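# Set the carton upright on the raised block

## Task

Move the carton onto the raised block so that it rests fully on the block's top with no part overhanging any edge, and with the same face pointing up that pointed up at the beginning.

## Robot and tools

Robot: two arms, left_arm and right_arm, each ending in an identical five-finger right hand (so the hands are not mirrored). Bases in the scene frame: left_arm at (-0.055, +0.489, +0.001) m, right_arm at (+0.075, -0.515, +0.001) m. A post stands on the floor behind them. Loose objects may occasionally get nudged by an outside push.

Frame: the scene frame has its origin at table-top height halfway between the arms' nominal bases, +x pointing out over the table, +y toward the left_arm side, +z up. Image left/right does not match arm names. All reported positions (m), quaternions (wxyz) and velocities (m/s, rad/s) use this frame; printed values may be off by a few centimetres.

Hand point: a point fixed to the palm, about 0.15 m out from the wrist flange. Its +z runs along the straight fingers, +y points out of the palm, +x runs across the palm away from the thumb. Straight fingertips sit roughly 0.06-0.07 m further along +z and 0.06 m toward -y. A bracket on the little-finger side of the wrist can strike things, and with fingers horizontal the wrist may sit below the hand point and hit the table first.

A row (used by both execute_actions and move) is 28 numbers, covering both arms even if one is idle: left_arm dx, dy, dz, rx, ry, rz; then left hand little, ring, middle, index, thumb_bend, thumb_turn, force_limit, speed; then the same 14 for right_arm. Pose numbers are offsets, not poses: they are measured along scene axes from that arm's current Hand target (as shown in the last result), with 1.0 meaning 0.6 m of travel or 180 degrees of turning; rx, ry, rz form one rotation vector about the hand point. Send six zeros to leave an arm's pose alone. Hand numbers are absolute targets in [-1, 1]: +1 open/straight, -1 curled; thumb_turn -1 puts the thumb opposite the fingers, +1 beside the palm. force_limit maps -1..+1 to about 0..10 N at the fingertip (0..15 N for the two thumb motors); speed rises from near zero at -1 to full at +0.48 and above. There is no 'no change' value: to keep a hand as is, repeat the eight numbers you last sent it (or, if none yet, its hand_measured six plus hand_force_limit and hand_speed). An opposed grip suits objects about 0.035-0.065 m thick; close slowly (speed about -0.94 or below) for a gentle hold.

execute_actions: 'actions' is a list of actions; each action is a list of up to 15 rows, one per 1/30 s step. Every row's offsets count from the Hand target at the start of that action, not from the previous row; a short action repeats its last row to fill 15 steps. 'cameras' lists camera names, ['all'], or [].

move: 'target' is one row or a list of up to 15 rows; every row's offsets count from the same starting Hand targets. 'speed' is top path speed in m/s (0.002 to 3.2, default 0.25), one value or one per target. 'blend' (m) rounds corners of a list. 'stop_force' (N, 4 to 120, shared by both arms) ends an arm's path when its wrist sensor feels that much push against its travel; use it with slow speeds (around 0.005-0.02 m/s) when approaching contact. 'zero' (default true) re-zeros the force reference first. 'blocking' false returns early and cannot be combined with stop_force. Paths do not avoid obstacles; moves cap at 10 s.

wait takes 'seconds' (0-3600). stop brakes a running move. zoom_image takes 'camera' and 'region' [x0, y0, x1, y1] in pixels, at most 504 by 504. show_instructions displays the reference pages. zero_wrist_force takes 'arm'. finished_scene (optional 'scene': 1) ends the attempt permanently.

Cameras: cam_head_left, cam_head_right, cam_high, cam_left_wrist, cam_right_wrist, each 896x504.

Reading results: Hand target is the last commanded pose after clipping; the hand often rests slightly short of it, so send the remaining gap as an offset. hand_measured, hand_stopped_by (moving, target, force, stalled, fault) and hand_load_n list six values in the motor order above; a dropping hand_load_n signals a lost grip. The move line reports how it ended: done, off_target, moving, held, fault, plus limits such as paced or held. Done does not prove contact or that nothing shifted.

Cautions: each command's orientation is clipped to within 32 degrees of the current one. The controller blocks arm commands that bring the arms too close to each other, but fingers can still collide; clashes between arms can fail the task. An external force near 150 N, or contact torque beyond joint limits, halts that arm for 10 s; the arms are stiff, so aiming even slightly past a firm surface can fault. Motors overheat if holding loads or straining at unreachable poses for long. Avoid dropping the carton even a few millimetres, releasing it while moving, hitting the table or block hard, or pushing anything off the table. Before finishing, the carton must sit stably on the block, upright as originally, with the robot no longer supporting it.

Each tool is called after "Request:" as name(argument=value, ...), one argument or row to a line, values as JSON.

Reference images:

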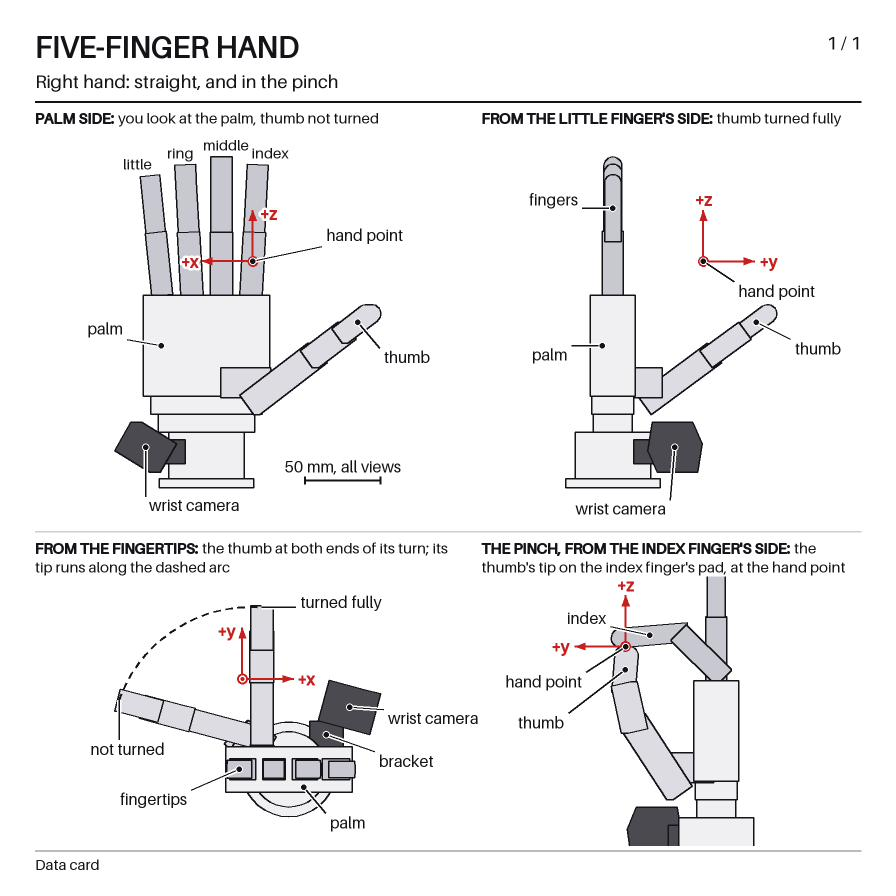

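## Session

Request:
execute_actions(
  actions=[],
)

Scene clock: 0.00 s.
left_arm: end_effector_position=(+0.5903, +0.7469, +0.1585) hand_measured=(+1.000, +1.000, +1.000, +1.000, +1.000, +1.000) hand_load_n=(+0.0, +0.0, +0.0, +0.0, +0.0, +0.0) hand_stopped_by=(target, target, target, target, target, target) hand_force_limit=0.00 hand_speed=-0.80 end_effector_quat_wxyz=(-0.030, +0.924, -0.380, -0.007) | right_arm: end_effector_position=(+0.6670, -0.4473, +0.3473) hand_measured=(+1.000, +1.000, +1.000, +1.000, +1.000, +1.000) hand_load_n=(+0.0, +0.0, +0.0, +0.0, +0.0, +0.0) hand_stopped_by=(target, target, target, target, target, target) hand_force_limit=0.00 hand_speed=-0.80 end_effector_quat_wxyz=(+0.070, -0.362, +0.929, -0.008)
Joint positions: left_arm=[0.165 -0.975 1.445 1.083 1.512 -3.809] | right_arm=[-0.272 -1.38 1.659 1.174 1.494 -2.63]
Joint velocities: within noise
Joint torques (N m): no reading
Motor temperatures (°C): left_arm=[36 28 31 38 35 36] | right_arm=[32 30 31 34 39 38]
Wrist force (N): no reading
Wrist torque (N m): no reading
Wrist force, peak (N): no reading
Hand target: left_arm +0.5903, +0.7469, +0.1585; -0.030, +0.924, -0.380, -0.007 | right_arm +0.6670, -0.4473, +0.3473; +0.070, -0.362, +0.929, -0.008

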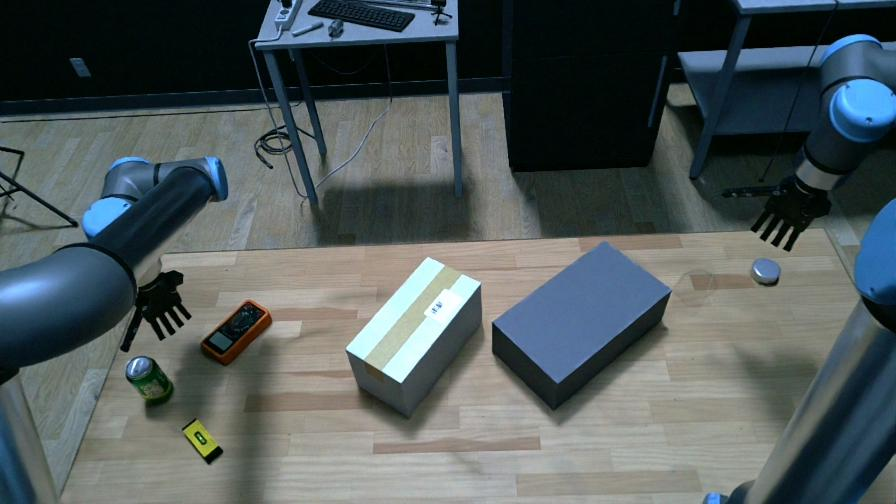

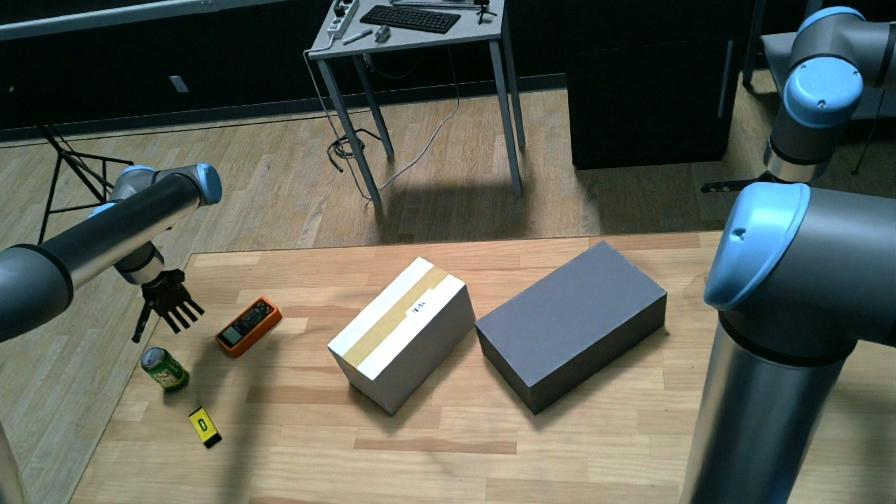

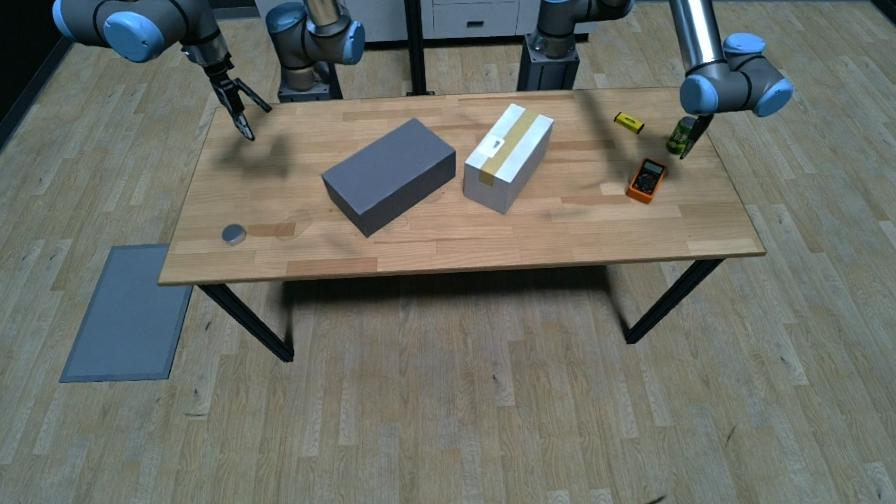

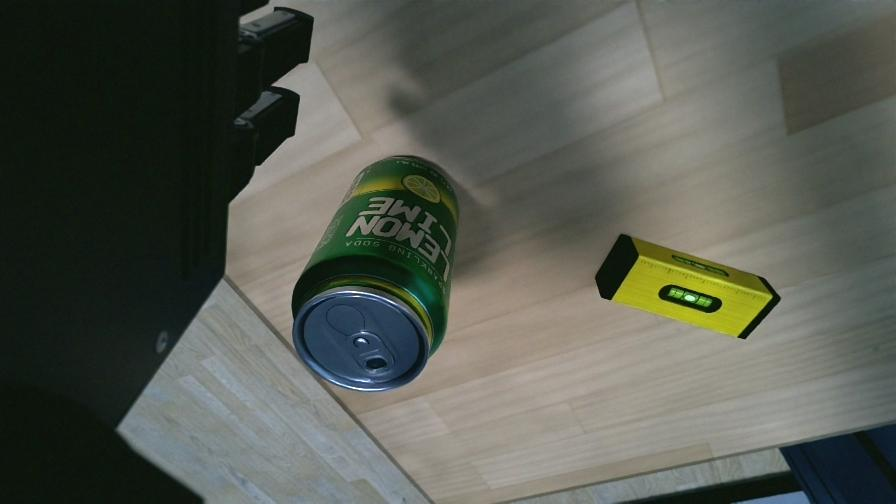

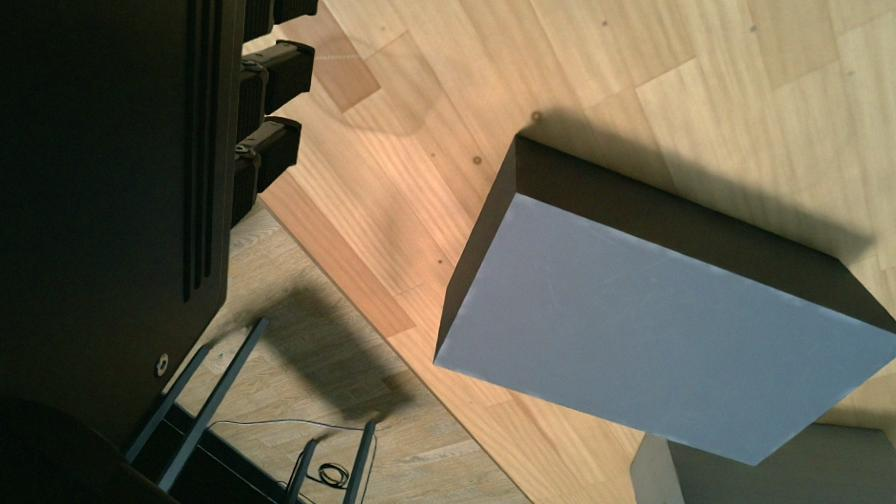

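Request:
zoom_image(
  camera="cam_head_left",
  region=[330, 230, 690, 430],
)

Request:
zoom_image(
  camera="cam_head_right",
  region=[310, 230, 690, 430],
)

Request:
zoom_image(
  camera="cam_high",
  region=[300, 80, 580, 250],
)

Scaled by 1.400 from the camera's image (finer frame: 1280x720).

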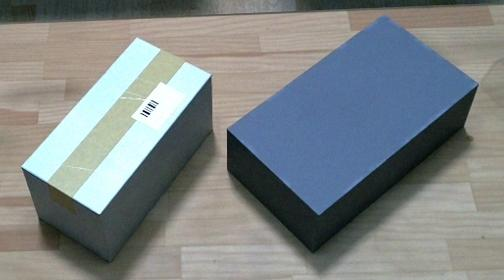

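Scaled by 1.326 from the camera's image (finer frame: 1280x720).

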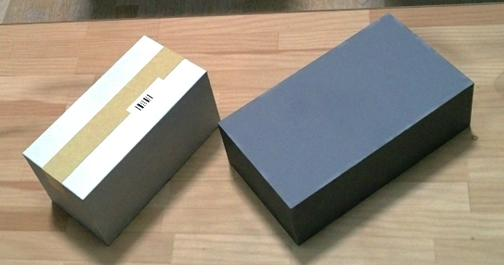

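Scaled by 1.800 from the camera's image (finer frame: 1280x720).

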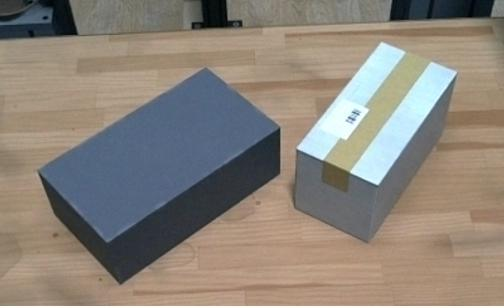

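Request:
move(
  target=[
    [0,0,0.2358,0,0,0,-0.9,-0.9,-0.9,-0.9,1,1,0,0,0,0,0,0,0,0,-0.9,-0.9,-0.9,-0.9,1,1,0,0],
    [-0.2888,-0.5882,0.2358,-0.0140,0.0161,-0.4406,-0.9,-0.9,-0.9,-0.9,1,1,0,0,0.3033,0.7922,-0.0788,0.0612,0.0241,-0.9232,-0.9,-0.9,-0.9,-0.9,1,1,0,0],
  ],
  speed=0.3,
  cameras=["all"],
)

Scene clock: 345.37 s.
left_arm: end_effector_position=(+0.4169, +0.3939, +0.3000) hand_measured=(-0.900, -0.900, -0.900, -0.900, +1.000, +1.000) hand_load_n=(+0.0, +0.0, +0.0, +0.0, +0.0, +0.0) hand_stopped_by=(target, target, target, target, target, target) hand_force_limit=0.00 hand_speed=0.00 end_effector_quat_wxyz=(+0.000, -0.469, +0.883, +0.000) | right_arm: end_effector_position=(+0.8489, +0.0281, +0.3000) hand_measured=(-0.900, -0.900, -0.900, -0.900, +1.000, +1.000) hand_load_n=(+0.0, +0.0, +0.0, +0.0, +0.0, +0.0) hand_stopped_by=(target, target, target, target, target, target) hand_force_limit=0.00 hand_speed=0.00 end_effector_quat_wxyz=(+0.000, +0.883, +0.470, +0.000)
Joint positions: left_arm=[-0.59 -1.423 1.818 1.175 1.572 -3.18] | right_arm=[0.549 -0.652 0.628 1.595 1.571 1.092]
Joint torques (N m): left_arm=[2.77 -42.69 -40.8 1.63 -1.87 -1.86] | right_arm=[-18.81 -88.96 -48.25 1.49 2.25 2.01]
Wrist force (N): left_arm=[0.4 0.0 0.6] | right_arm=[-0.8 0.3 0.1]
Wrist torque (N m): left_arm=[-0.03 -0.06 -0.05] | right_arm=[0.04 0.10 -0.18]
Wrist force, peak (N): left_arm=[0.3 -0.1 3.7] | right_arm=[0.3 -1.3 0.6]
Hand target: left_arm +0.4170, +0.3940, +0.3000; +0.000, -0.469, +0.883, +0.000 | right_arm +0.8490, +0.0281, +0.3000; +0.000, +0.883, +0.470, +0.000
Off the commanded pose: left_arm 0.000 m, 0 deg | right_arm 0.000 m, 0 deg.
move: done
cam_left_wrist: T_world_to_cam=[[-0.95513, 0.29571, -0.01654, 0.28269], [0.24002, 0.80556, 0.54172, -0.57761], [0.17351, 0.51344, -0.8404, 0.09905]] pos_world=[0.39147, 0.33085, 0.40081]
cam_right_wrist: T_world_to_cam=[[0.94361, -0.33033, -0.02172, -0.77961], [-0.27987, -0.83105, 0.48065, 0.1174], [-0.17682, -0.44748, -0.87664, 0.54335]] pos_world=[0.86459, 0.08317, 0.40296]

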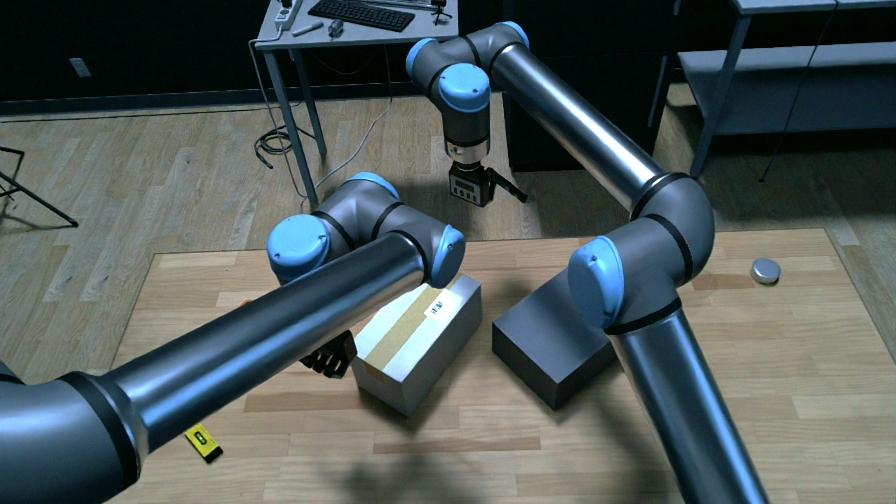

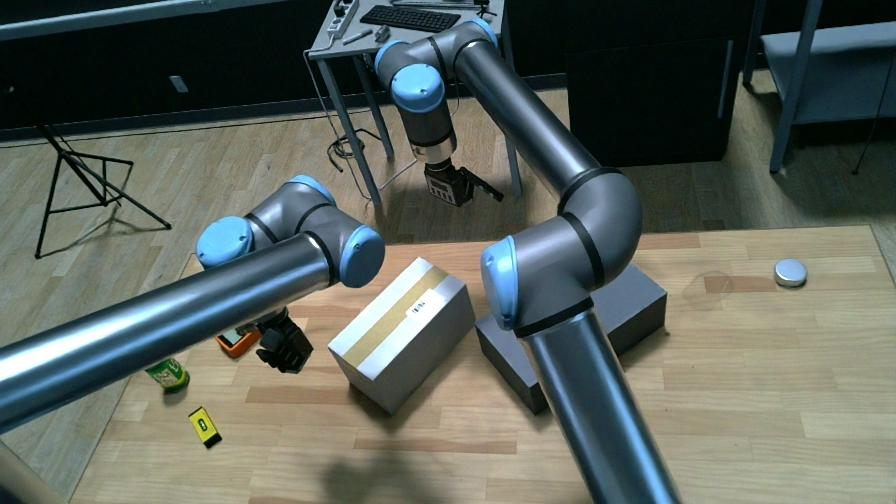

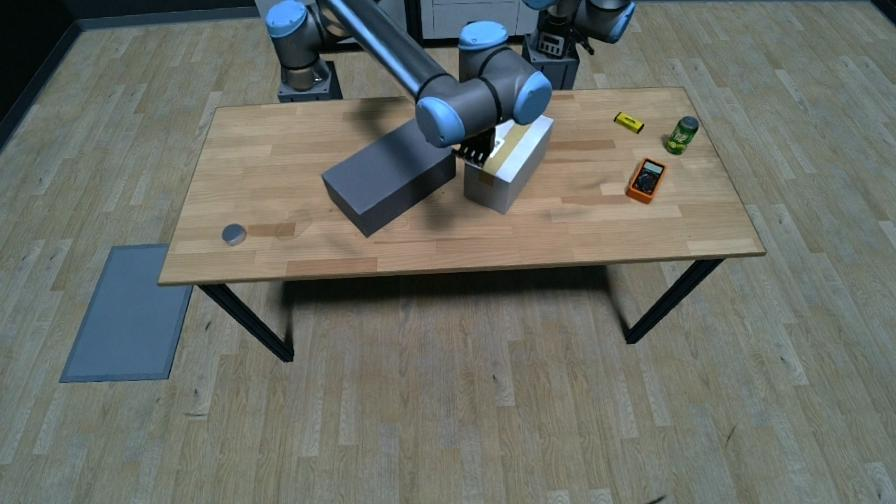

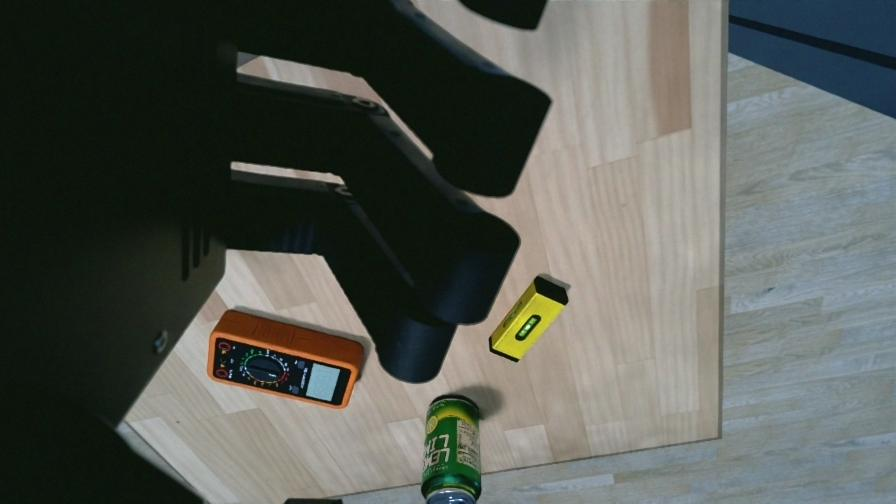

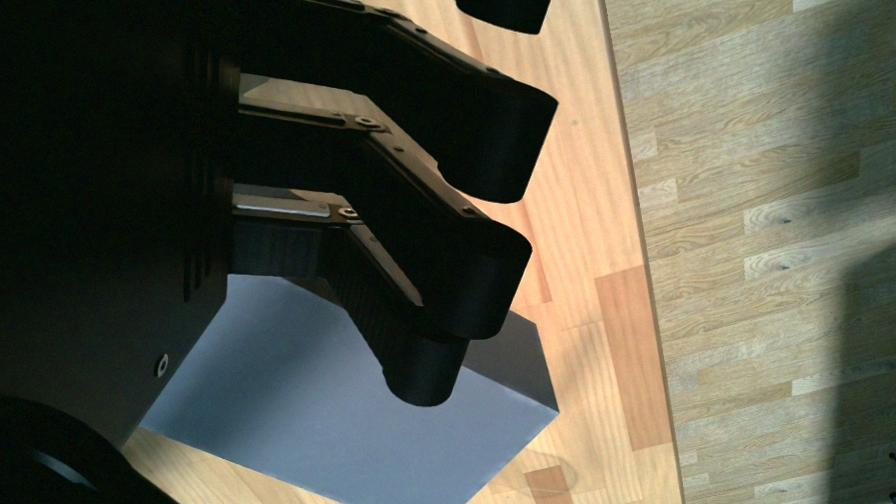

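Request:
move(
  target=[0,0,-0.4,0,0,0,-0.9,-0.9,-0.9,-0.9,1,1,0,0,0,0,-0.4,0,0,0,-0.9,-0.9,-0.9,-0.9,1,1,0,0],
  speed=0.15,
  cameras=["all"],
)

Scene clock: 360.73 s.
left_arm: end_effector_position=(+0.4169, +0.3940, +0.0600) hand_measured=(-0.900, -0.900, -0.900, -0.900, +1.000, +1.000) hand_load_n=(+0.0, +0.0, +0.0, +0.0, +0.0, +0.0) hand_stopped_by=(target, target, target, target, target, target) hand_force_limit=0.00 hand_speed=0.00 end_effector_quat_wxyz=(+0.000, -0.469, +0.883, +0.000) | right_arm: end_effector_position=(+0.8490, +0.0280, +0.0600) hand_measured=(-0.900, -0.900, -0.900, -0.900, +1.000, +1.000) hand_load_n=(+0.0, +0.0, +0.0, +0.0, +0.0, +0.0) hand_stopped_by=(target, target, target, target, target, target) hand_force_limit=0.00 hand_speed=0.00 end_effector_quat_wxyz=(+0.000, +0.883, +0.470, +0.000)
Joint positions: left_arm=[-0.59 -1.183 2.011 0.742 1.572 -3.18] | right_arm=[0.548 -0.567 0.893 1.244 1.571 1.092]
Joint torques (N m): left_arm=[-7.27 -54.41 -29.01 3.73 1.96 1.13] | right_arm=[-18.08 -95.83 -45.28 6.1 -1.11 -2.43]
Wrist force (N): left_arm=[0.4 -0.2 0.6] | right_arm=[0.0 0.2 0.4]
Wrist torque (N m): left_arm=[-0.07 -0.06 -0.05] | right_arm=[-0.01 -0.05 -0.14]
Wrist force, peak (N): left_arm=[0.0 -0.1 2.0] | right_arm=[-0.7 0.0 2.5]
Hand target: left_arm +0.4170, +0.3940, +0.0600; +0.000, -0.469, +0.883, +0.000 | right_arm +0.8490, +0.0281, +0.0600; +0.000, +0.883, +0.470, +0.000
Off the commanded pose: left_arm 0.000 m, 0 deg | right_arm 0.000 m, 0 deg.
move: done
cam_left_wrist: T_world_to_cam=[[-0.95515, 0.29566, -0.01639, 0.27873], [0.24002, 0.80546, 0.54188, -0.44764], [0.17341, 0.51364, -0.8403, -0.10261]] pos_world=[0.39147, 0.33085, 0.16091]
cam_right_wrist: T_world_to_cam=[[0.94351, -0.33064, -0.02165, -0.78484], [-0.28016, -0.83094, 0.48068, 0.23289], [-0.17692, -0.44746, -0.87663, 0.33309]] pos_world=[0.86469, 0.08307, 0.16306]

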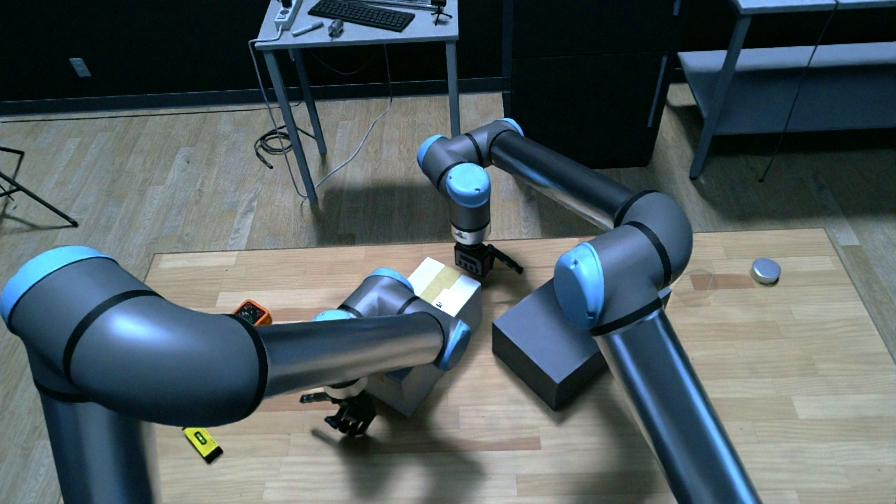

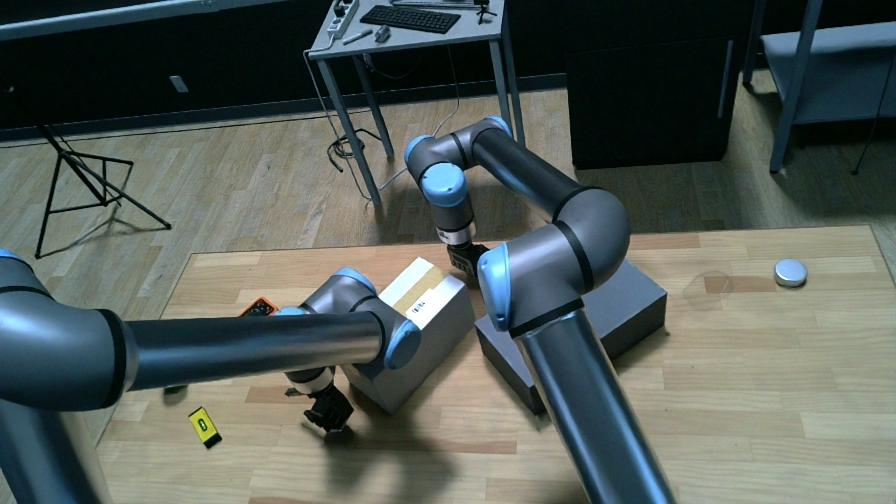

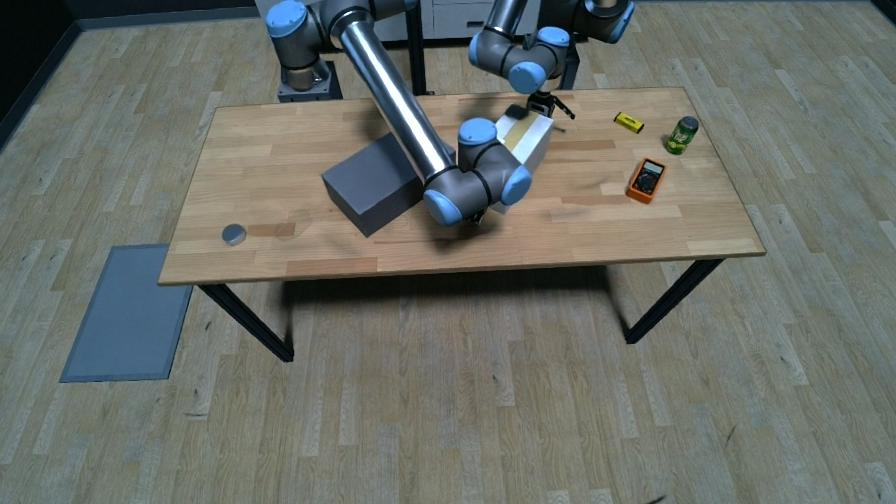

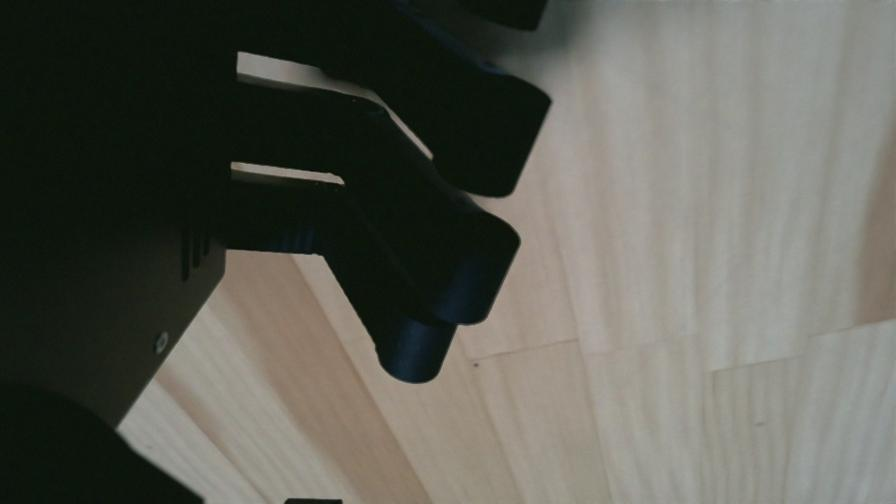

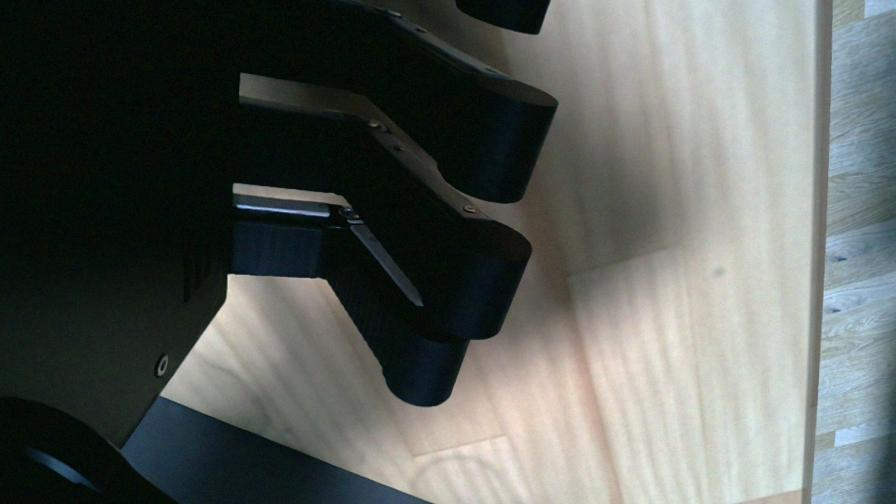

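Request:
zoom_image(
  camera="cam_head_left",
  region=[280, 200, 560, 460],
)

Request:
zoom_image(
  camera="cam_head_right",
  region=[260, 210, 540, 450],
)

Request:
zoom_image(
  camera="cam_high",
  region=[420, 70, 600, 240],
)

Scaled by 1.800 from the camera's image (finer frame: 1280x720).

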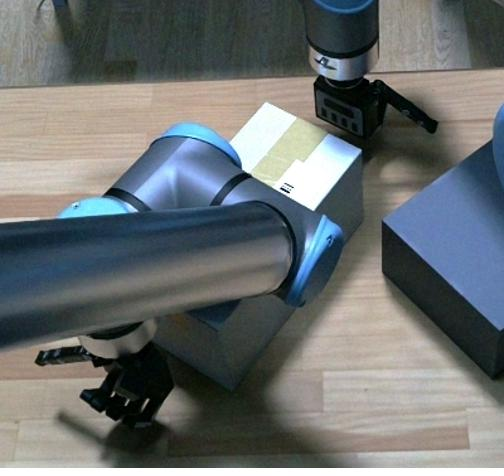

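Scaled by 1.800 from the camera's image (finer frame: 1280x720).

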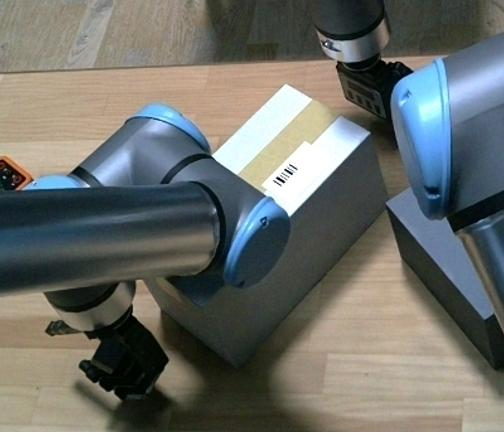

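Scaled by 2.800 from the camera's image (finer frame: 1280x720).

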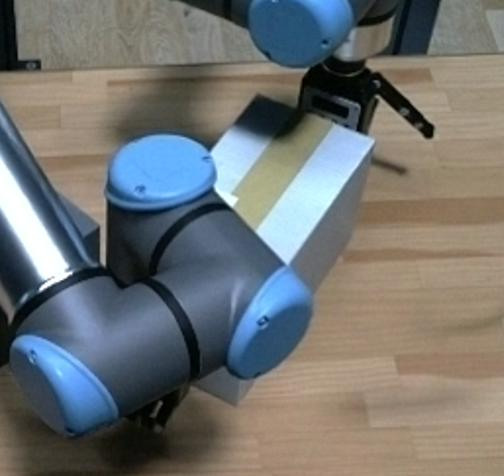

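Request:
zoom_image(
  camera="cam_head_left",
  region=[290, 370, 410, 450],
)

Request:
zoom_image(
  camera="cam_head_left",
  region=[430, 210, 550, 290],
)

Scaled by 4.200 from the camera's image (finer frame: 1280x720).

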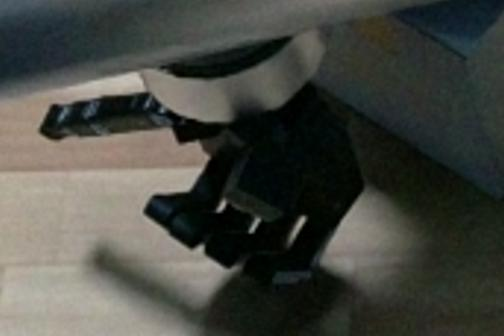

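Scaled by 4.200 from the camera's image (finer frame: 1280x720).

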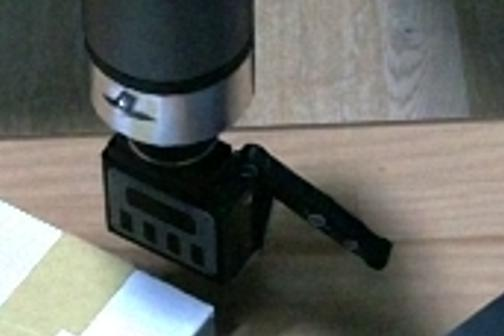

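Request:
move(
  target=[0.0622,-0.0419,0,0,0,0,-0.9,-0.9,-0.9,-0.9,1,1,0,0,-0.0622,0.0419,0,0,0,0,-0.9,-0.9,-0.9,-0.9,1,1,0,0],
  speed=0.1,
  cameras=["cam_head_left","cam_head_right","cam_high"],
)

Request:
zoom_image(
  camera="cam_head_left",
  region=[430, 210, 550, 290],
)

Request:
zoom_image(
  camera="cam_head_right",
  region=[300, 370, 420, 450],
)

Scene clock: 418.73 s.
left_arm: end_effector_position=(+0.4542, +0.3689, +0.0600) hand_measured=(-0.900, -0.900, -0.900, -0.900, +1.000, +1.000) hand_load_n=(+0.0, +0.0, +0.0, +0.0, +0.0, +0.0) hand_stopped_by=(target, target, target, target, target, target) hand_force_limit=0.00 hand_speed=0.00 end_effector_quat_wxyz=(+0.000, -0.469, +0.883, +0.000) | right_arm: end_effector_position=(+0.8116, +0.0533, +0.0600) hand_measured=(-0.900, -0.900, -0.900, -0.900, +1.000, +1.000) hand_load_n=(+0.0, +0.0, +0.0, +0.0, -0.5, +0.0) hand_stopped_by=(target, target, target, target, target, target) hand_force_limit=0.00 hand_speed=0.00 end_effector_quat_wxyz=(+0.000, +0.883, +0.470, +0.000)
Joint positions: left_arm=[-0.587 -1.128 1.921 0.777 1.572 -3.177] | right_arm=[0.592 -0.59 0.939 1.221 1.571 1.136]
Joint torques (N m): left_arm=[9.06 -66.9 -28.65 0.49 -0.4 1.95] | right_arm=[-9.84 -92.68 -45.99 8.62 0.74 -1.21]
Wrist force (N): left_arm=[0.3 0.0 0.5] | right_arm=[-0.2 0.3 0.1]
Wrist torque (N m): left_arm=[-0.04 -0.04 -0.06] | right_arm=[0.03 -0.01 -0.17]
Wrist force, peak (N): left_arm=[0.4 -1.6 0.7] | right_arm=[-0.4 2.2 0.5]
Hand target: left_arm +0.4543, +0.3688, +0.0600; +0.000, -0.469, +0.883, +0.000 | right_arm +0.8117, +0.0532, +0.0600; +0.000, +0.883, +0.470, +0.000
Off the commanded pose: left_arm 0.000 m, 0 deg | right_arm 0.000 m, 0 deg.
move: done

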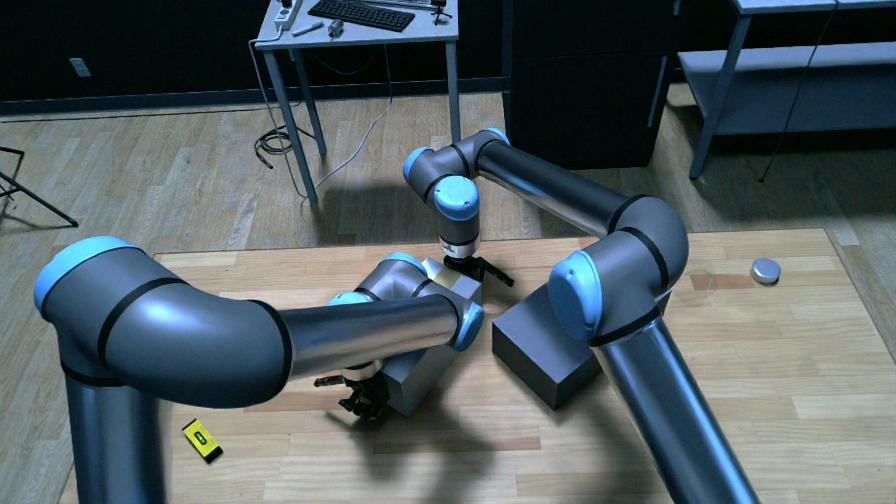

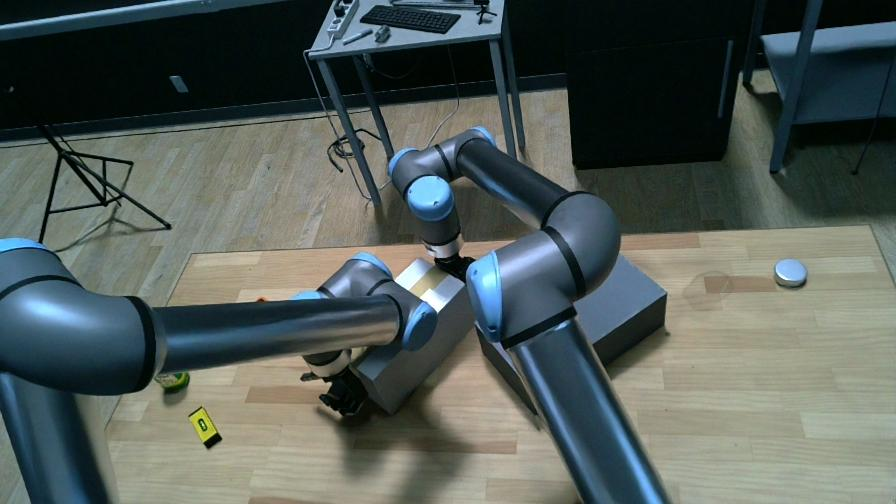

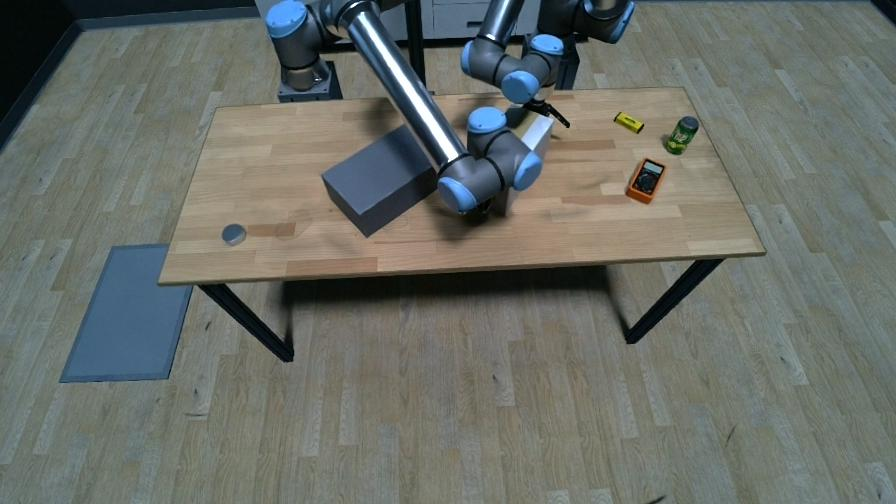

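Scaled by 4.200 from the camera's image (finer frame: 1280x720).

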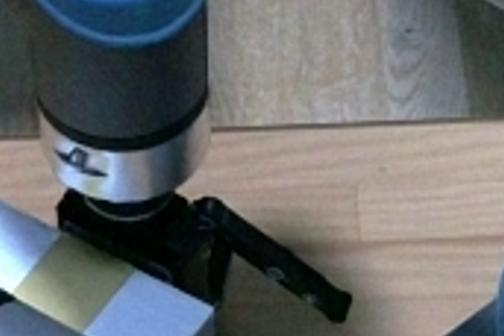

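Scaled by 4.200 from the camera's image (finer frame: 1280x720).

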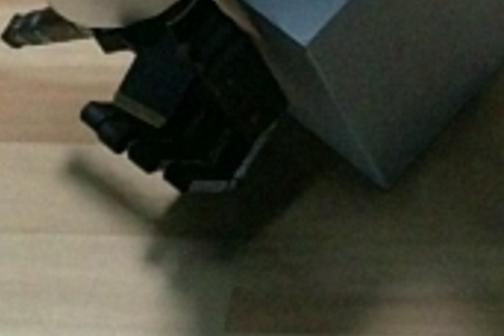

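Request:
move(
  target=[0.0345,-0.0233,0,0,0,0,-0.9,-0.9,-0.9,-0.9,1,1,0,0,-0.0345,0.0233,0,0,0,0,-0.9,-0.9,-0.9,-0.9,1,1,0,0],
  speed=0.005,
  stop_force=25,
  cameras=["cam_head_left","cam_head_right","cam_high"],
)

Scene clock: 437.17 s.
left_arm: end_effector_position=(+0.4652, +0.3615, +0.0600) hand_measured=(-0.900, -0.900, -0.900, -0.900, +1.000, +1.000) hand_load_n=(+0.0, +0.0, +0.0, +0.0, -0.5, +0.0) hand_stopped_by=(target, target, target, target, target, target) hand_force_limit=0.00 hand_speed=0.00 end_effector_quat_wxyz=(+0.000, -0.469, +0.883, +0.000) | right_arm: end_effector_position=(+0.8009, +0.0605, +0.0601) hand_measured=(-0.900, -0.900, -0.900, -0.900, +1.000, +1.000) hand_load_n=(+0.0, +0.5, +0.0, +0.0, +0.0, +0.0) hand_stopped_by=(target, target, target, target, target, target) hand_force_limit=0.00 hand_speed=0.00 end_effector_quat_wxyz=(+0.000, +0.883, +0.469, +0.000)
Joint positions: left_arm=[-0.586 -1.111 1.894 0.788 1.572 -3.176] | right_arm=[0.605 -0.597 0.951 1.215 1.571 1.149]
Joint torques (N m): left_arm=[9.39 -87.64 -29.22 -1.57 0.07 1.58] | right_arm=[-2.89 -86.37 -41.89 10.82 -5.05 -2.69]
Wrist force (N): left_arm=[2.5 16.9 8.7] | right_arm=[1.7 18.3 0.6]
Wrist torque (N m): left_arm=[-0.11 -0.65 1.25] | right_arm=[1.55 -0.22 0.72]
Wrist force, peak (N): left_arm=[3.1 26.0 11.6] | right_arm=[3.5 27.6 0.1]
Hand target: left_arm +0.4652, +0.3615, +0.0600; +0.000, -0.469, +0.883, +0.000 (not the last commanded pose) | right_arm +0.8009, +0.0605, +0.0601; +0.000, +0.883, +0.469, +0.000 (not the last commanded pose)
Off the commanded pose: left_arm 0.012 m, 0 deg | right_arm 0.012 m, 0 deg.
move: contact (left_arm, right_arm)

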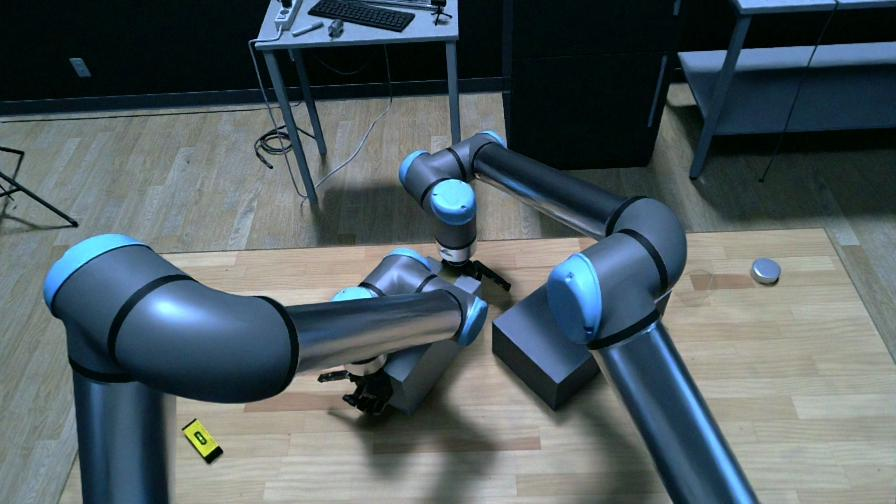

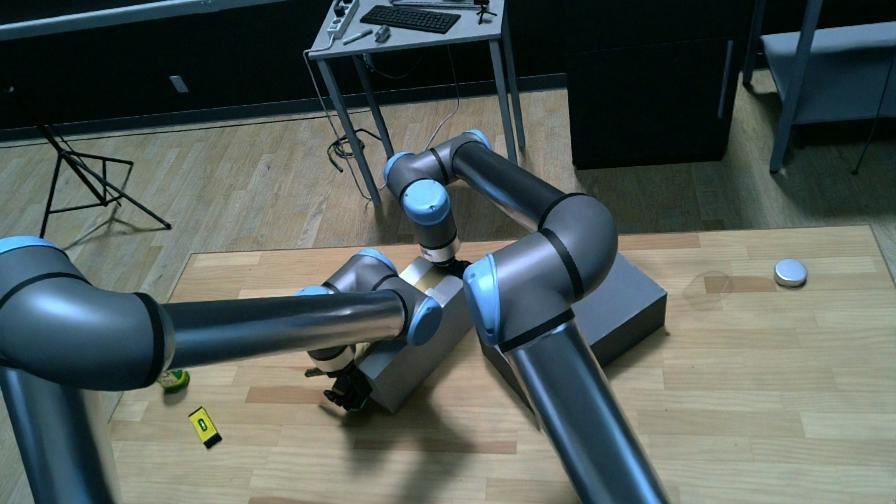

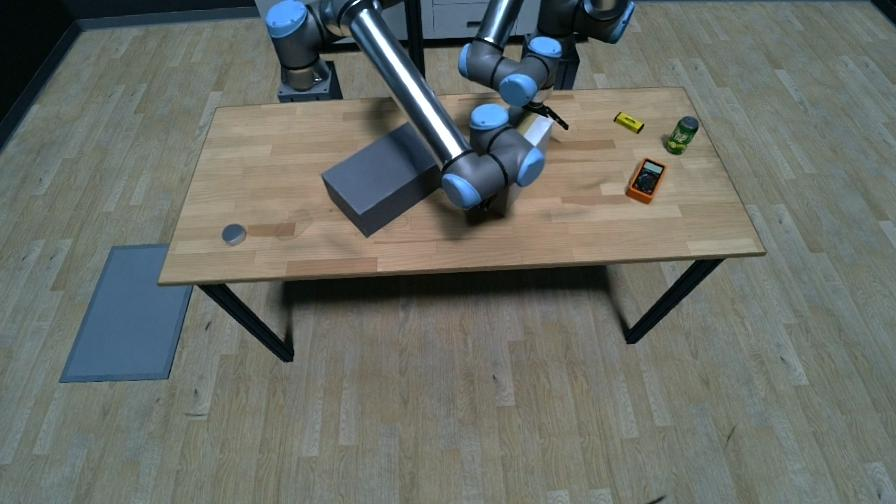

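Request:
move(
  target=[0.0138,-0.0093,0,0,0,0,-0.9,-0.9,-0.9,-0.9,1,1,0,0,-0.0138,0.0093,0,0,0,0,-0.9,-0.9,-0.9,-0.9,1,1,0,0],
  speed=0.004,
  stop_force=45,
  zero=false,
  cameras=[],
)

Scene clock: 447.97 s.
left_arm: end_effector_position=(+0.4670, +0.3602, +0.0600) hand_measured=(-0.900, -0.900, -0.900, -0.900, +1.000, +1.000) hand_load_n=(+0.0, +0.0, +0.0, +0.5, +0.0, +0.0) hand_stopped_by=(target, target, target, target, target, target) hand_force_limit=0.00 hand_speed=0.00 end_effector_quat_wxyz=(+0.000, -0.469, +0.883, +0.000) | right_arm: end_effector_position=(+0.7991, +0.0617, +0.0601) hand_measured=(-0.900, -0.900, -0.900, -0.900, +1.000, +1.000) hand_load_n=(+0.0, +0.0, +0.0, +0.0, +0.0, +0.0) hand_stopped_by=(target, target, target, target, target, target) hand_force_limit=0.00 hand_speed=0.00 end_effector_quat_wxyz=(+0.000, +0.883, +0.469, +0.000)
Joint positions: left_arm=[-0.586 -1.108 1.889 0.79 1.572 -3.176] | right_arm=[0.607 -0.598 0.953 1.214 1.571 1.151]
Joint torques (N m): left_arm=[-15.18 -90.86 -43.79 -6.39 0.17 -1.8] | right_arm=[21.01 -88.34 -39.29 11.71 -5.73 -2.29]
Wrist force (N): left_arm=[3.7 41.5 12.3] | right_arm=[3.3 44.6 2.1]
Wrist torque (N m): left_arm=[2.08 -1.04 2.33] | right_arm=[3.70 -0.48 1.59]
Wrist force, peak (N): left_arm=[3.7 48.9 11.7] | right_arm=[3.9 51.3 1.5]
Hand target: left_arm +0.4670, +0.3602, +0.0600; +0.000, -0.469, +0.883, +0.000 (not the last commanded pose) | right_arm +0.7991, +0.0617, +0.0601; +0.000, +0.883, +0.469, +0.000 (not the last commanded pose)
Off the commanded pose: left_arm 0.008 m, 0 deg | right_arm 0.008 m, 0 deg.
move: contact (left_arm, right_arm)

Request:
move(
  target=[0,0,0.0167,0,0,0,-0.9,-0.9,-0.9,-0.9,1,1,0,0,0,0,0.0167,0,0,0,-0.9,-0.9,-0.9,-0.9,1,1,0,0],
  speed=0.02,
  cameras=["cam_head_left","cam_head_right","cam_high"],
)

Request:
zoom_image(
  camera="cam_head_left",
  region=[330, 230, 510, 430],
)

Scene clock: 460.87 s.
left_arm: end_effector_position=(+0.4670, +0.3602, +0.0701) hand_measured=(-0.900, -0.900, -0.900, -0.900, +1.000, +1.000) hand_load_n=(+0.0, +0.0, +0.0, +0.0, -0.5, +0.0) hand_stopped_by=(target, target, target, target, target, target) hand_force_limit=0.00 hand_speed=0.00 end_effector_quat_wxyz=(+0.000, -0.469, +0.883, +0.000) | right_arm: end_effector_position=(+0.7991, +0.0617, +0.0703) hand_measured=(-0.900, -0.900, -0.900, -0.900, +1.000, +1.000) hand_load_n=(+0.0, +0.0, +0.0, +0.0, +0.0, +0.0) hand_stopped_by=(target, target, target, target, target, target) hand_force_limit=0.00 hand_speed=0.00 end_effector_quat_wxyz=(+0.000, +0.883, +0.469, +0.000)
Joint positions: left_arm=[-0.586 -1.12 1.885 0.807 1.572 -3.176] | right_arm=[0.607 -0.604 0.948 1.227 1.571 1.151]
Joint torques (N m): left_arm=[-22.02 -67.29 -52.91 -5.42 0 -1.92] | right_arm=[21.29 -98.65 -35 9.53 -5.64 -1.84]
Wrist force (N): left_arm=[2.9 43.2 11.3] | right_arm=[2.7 44.4 12.2]
Wrist torque (N m): left_arm=[2.28 -0.90 2.26] | right_arm=[2.92 -0.99 1.42]
Wrist force, peak (N): left_arm=[3.1 43.6 11.3] | right_arm=[2.8 44.7 12.6]
Hand target: left_arm +0.4670, +0.3602, +0.0700; +0.000, -0.469, +0.883, +0.000 | right_arm +0.7991, +0.0617, +0.0701; +0.000, +0.883, +0.469, +0.000
Off the commanded pose: left_arm 0.000 m, 0 deg | right_arm 0.000 m, 0 deg.
move: done

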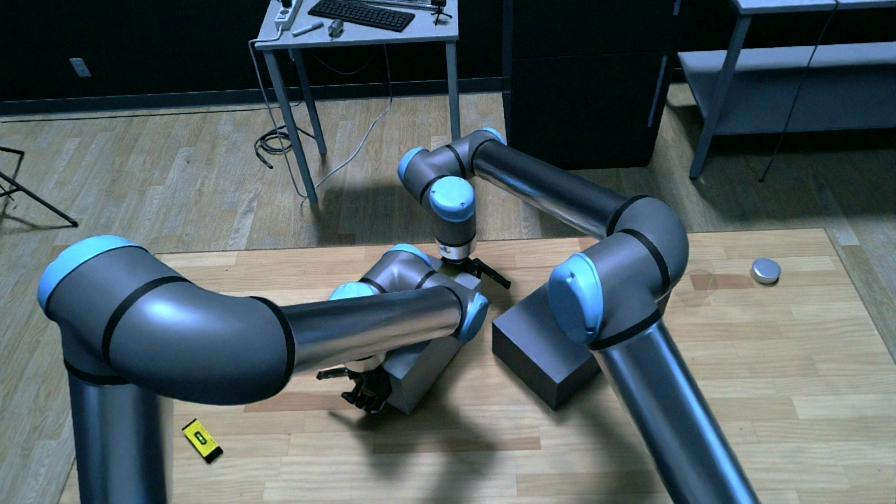

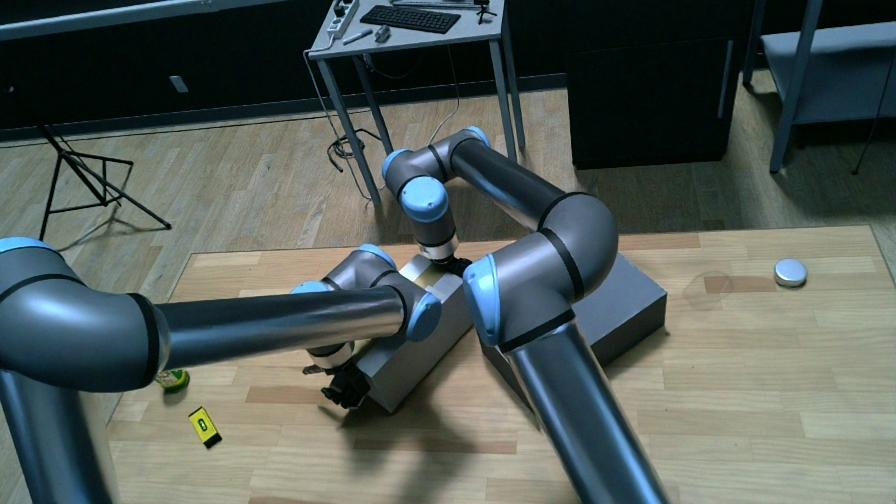

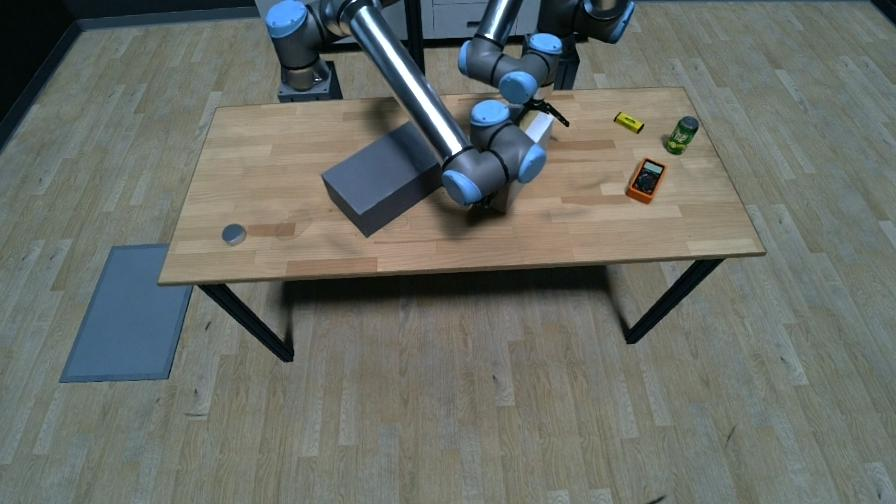

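Scaled by 2.520 from the camera's image (finer frame: 1280x720).

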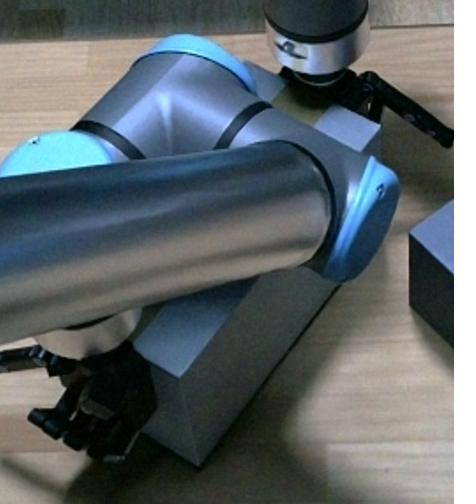

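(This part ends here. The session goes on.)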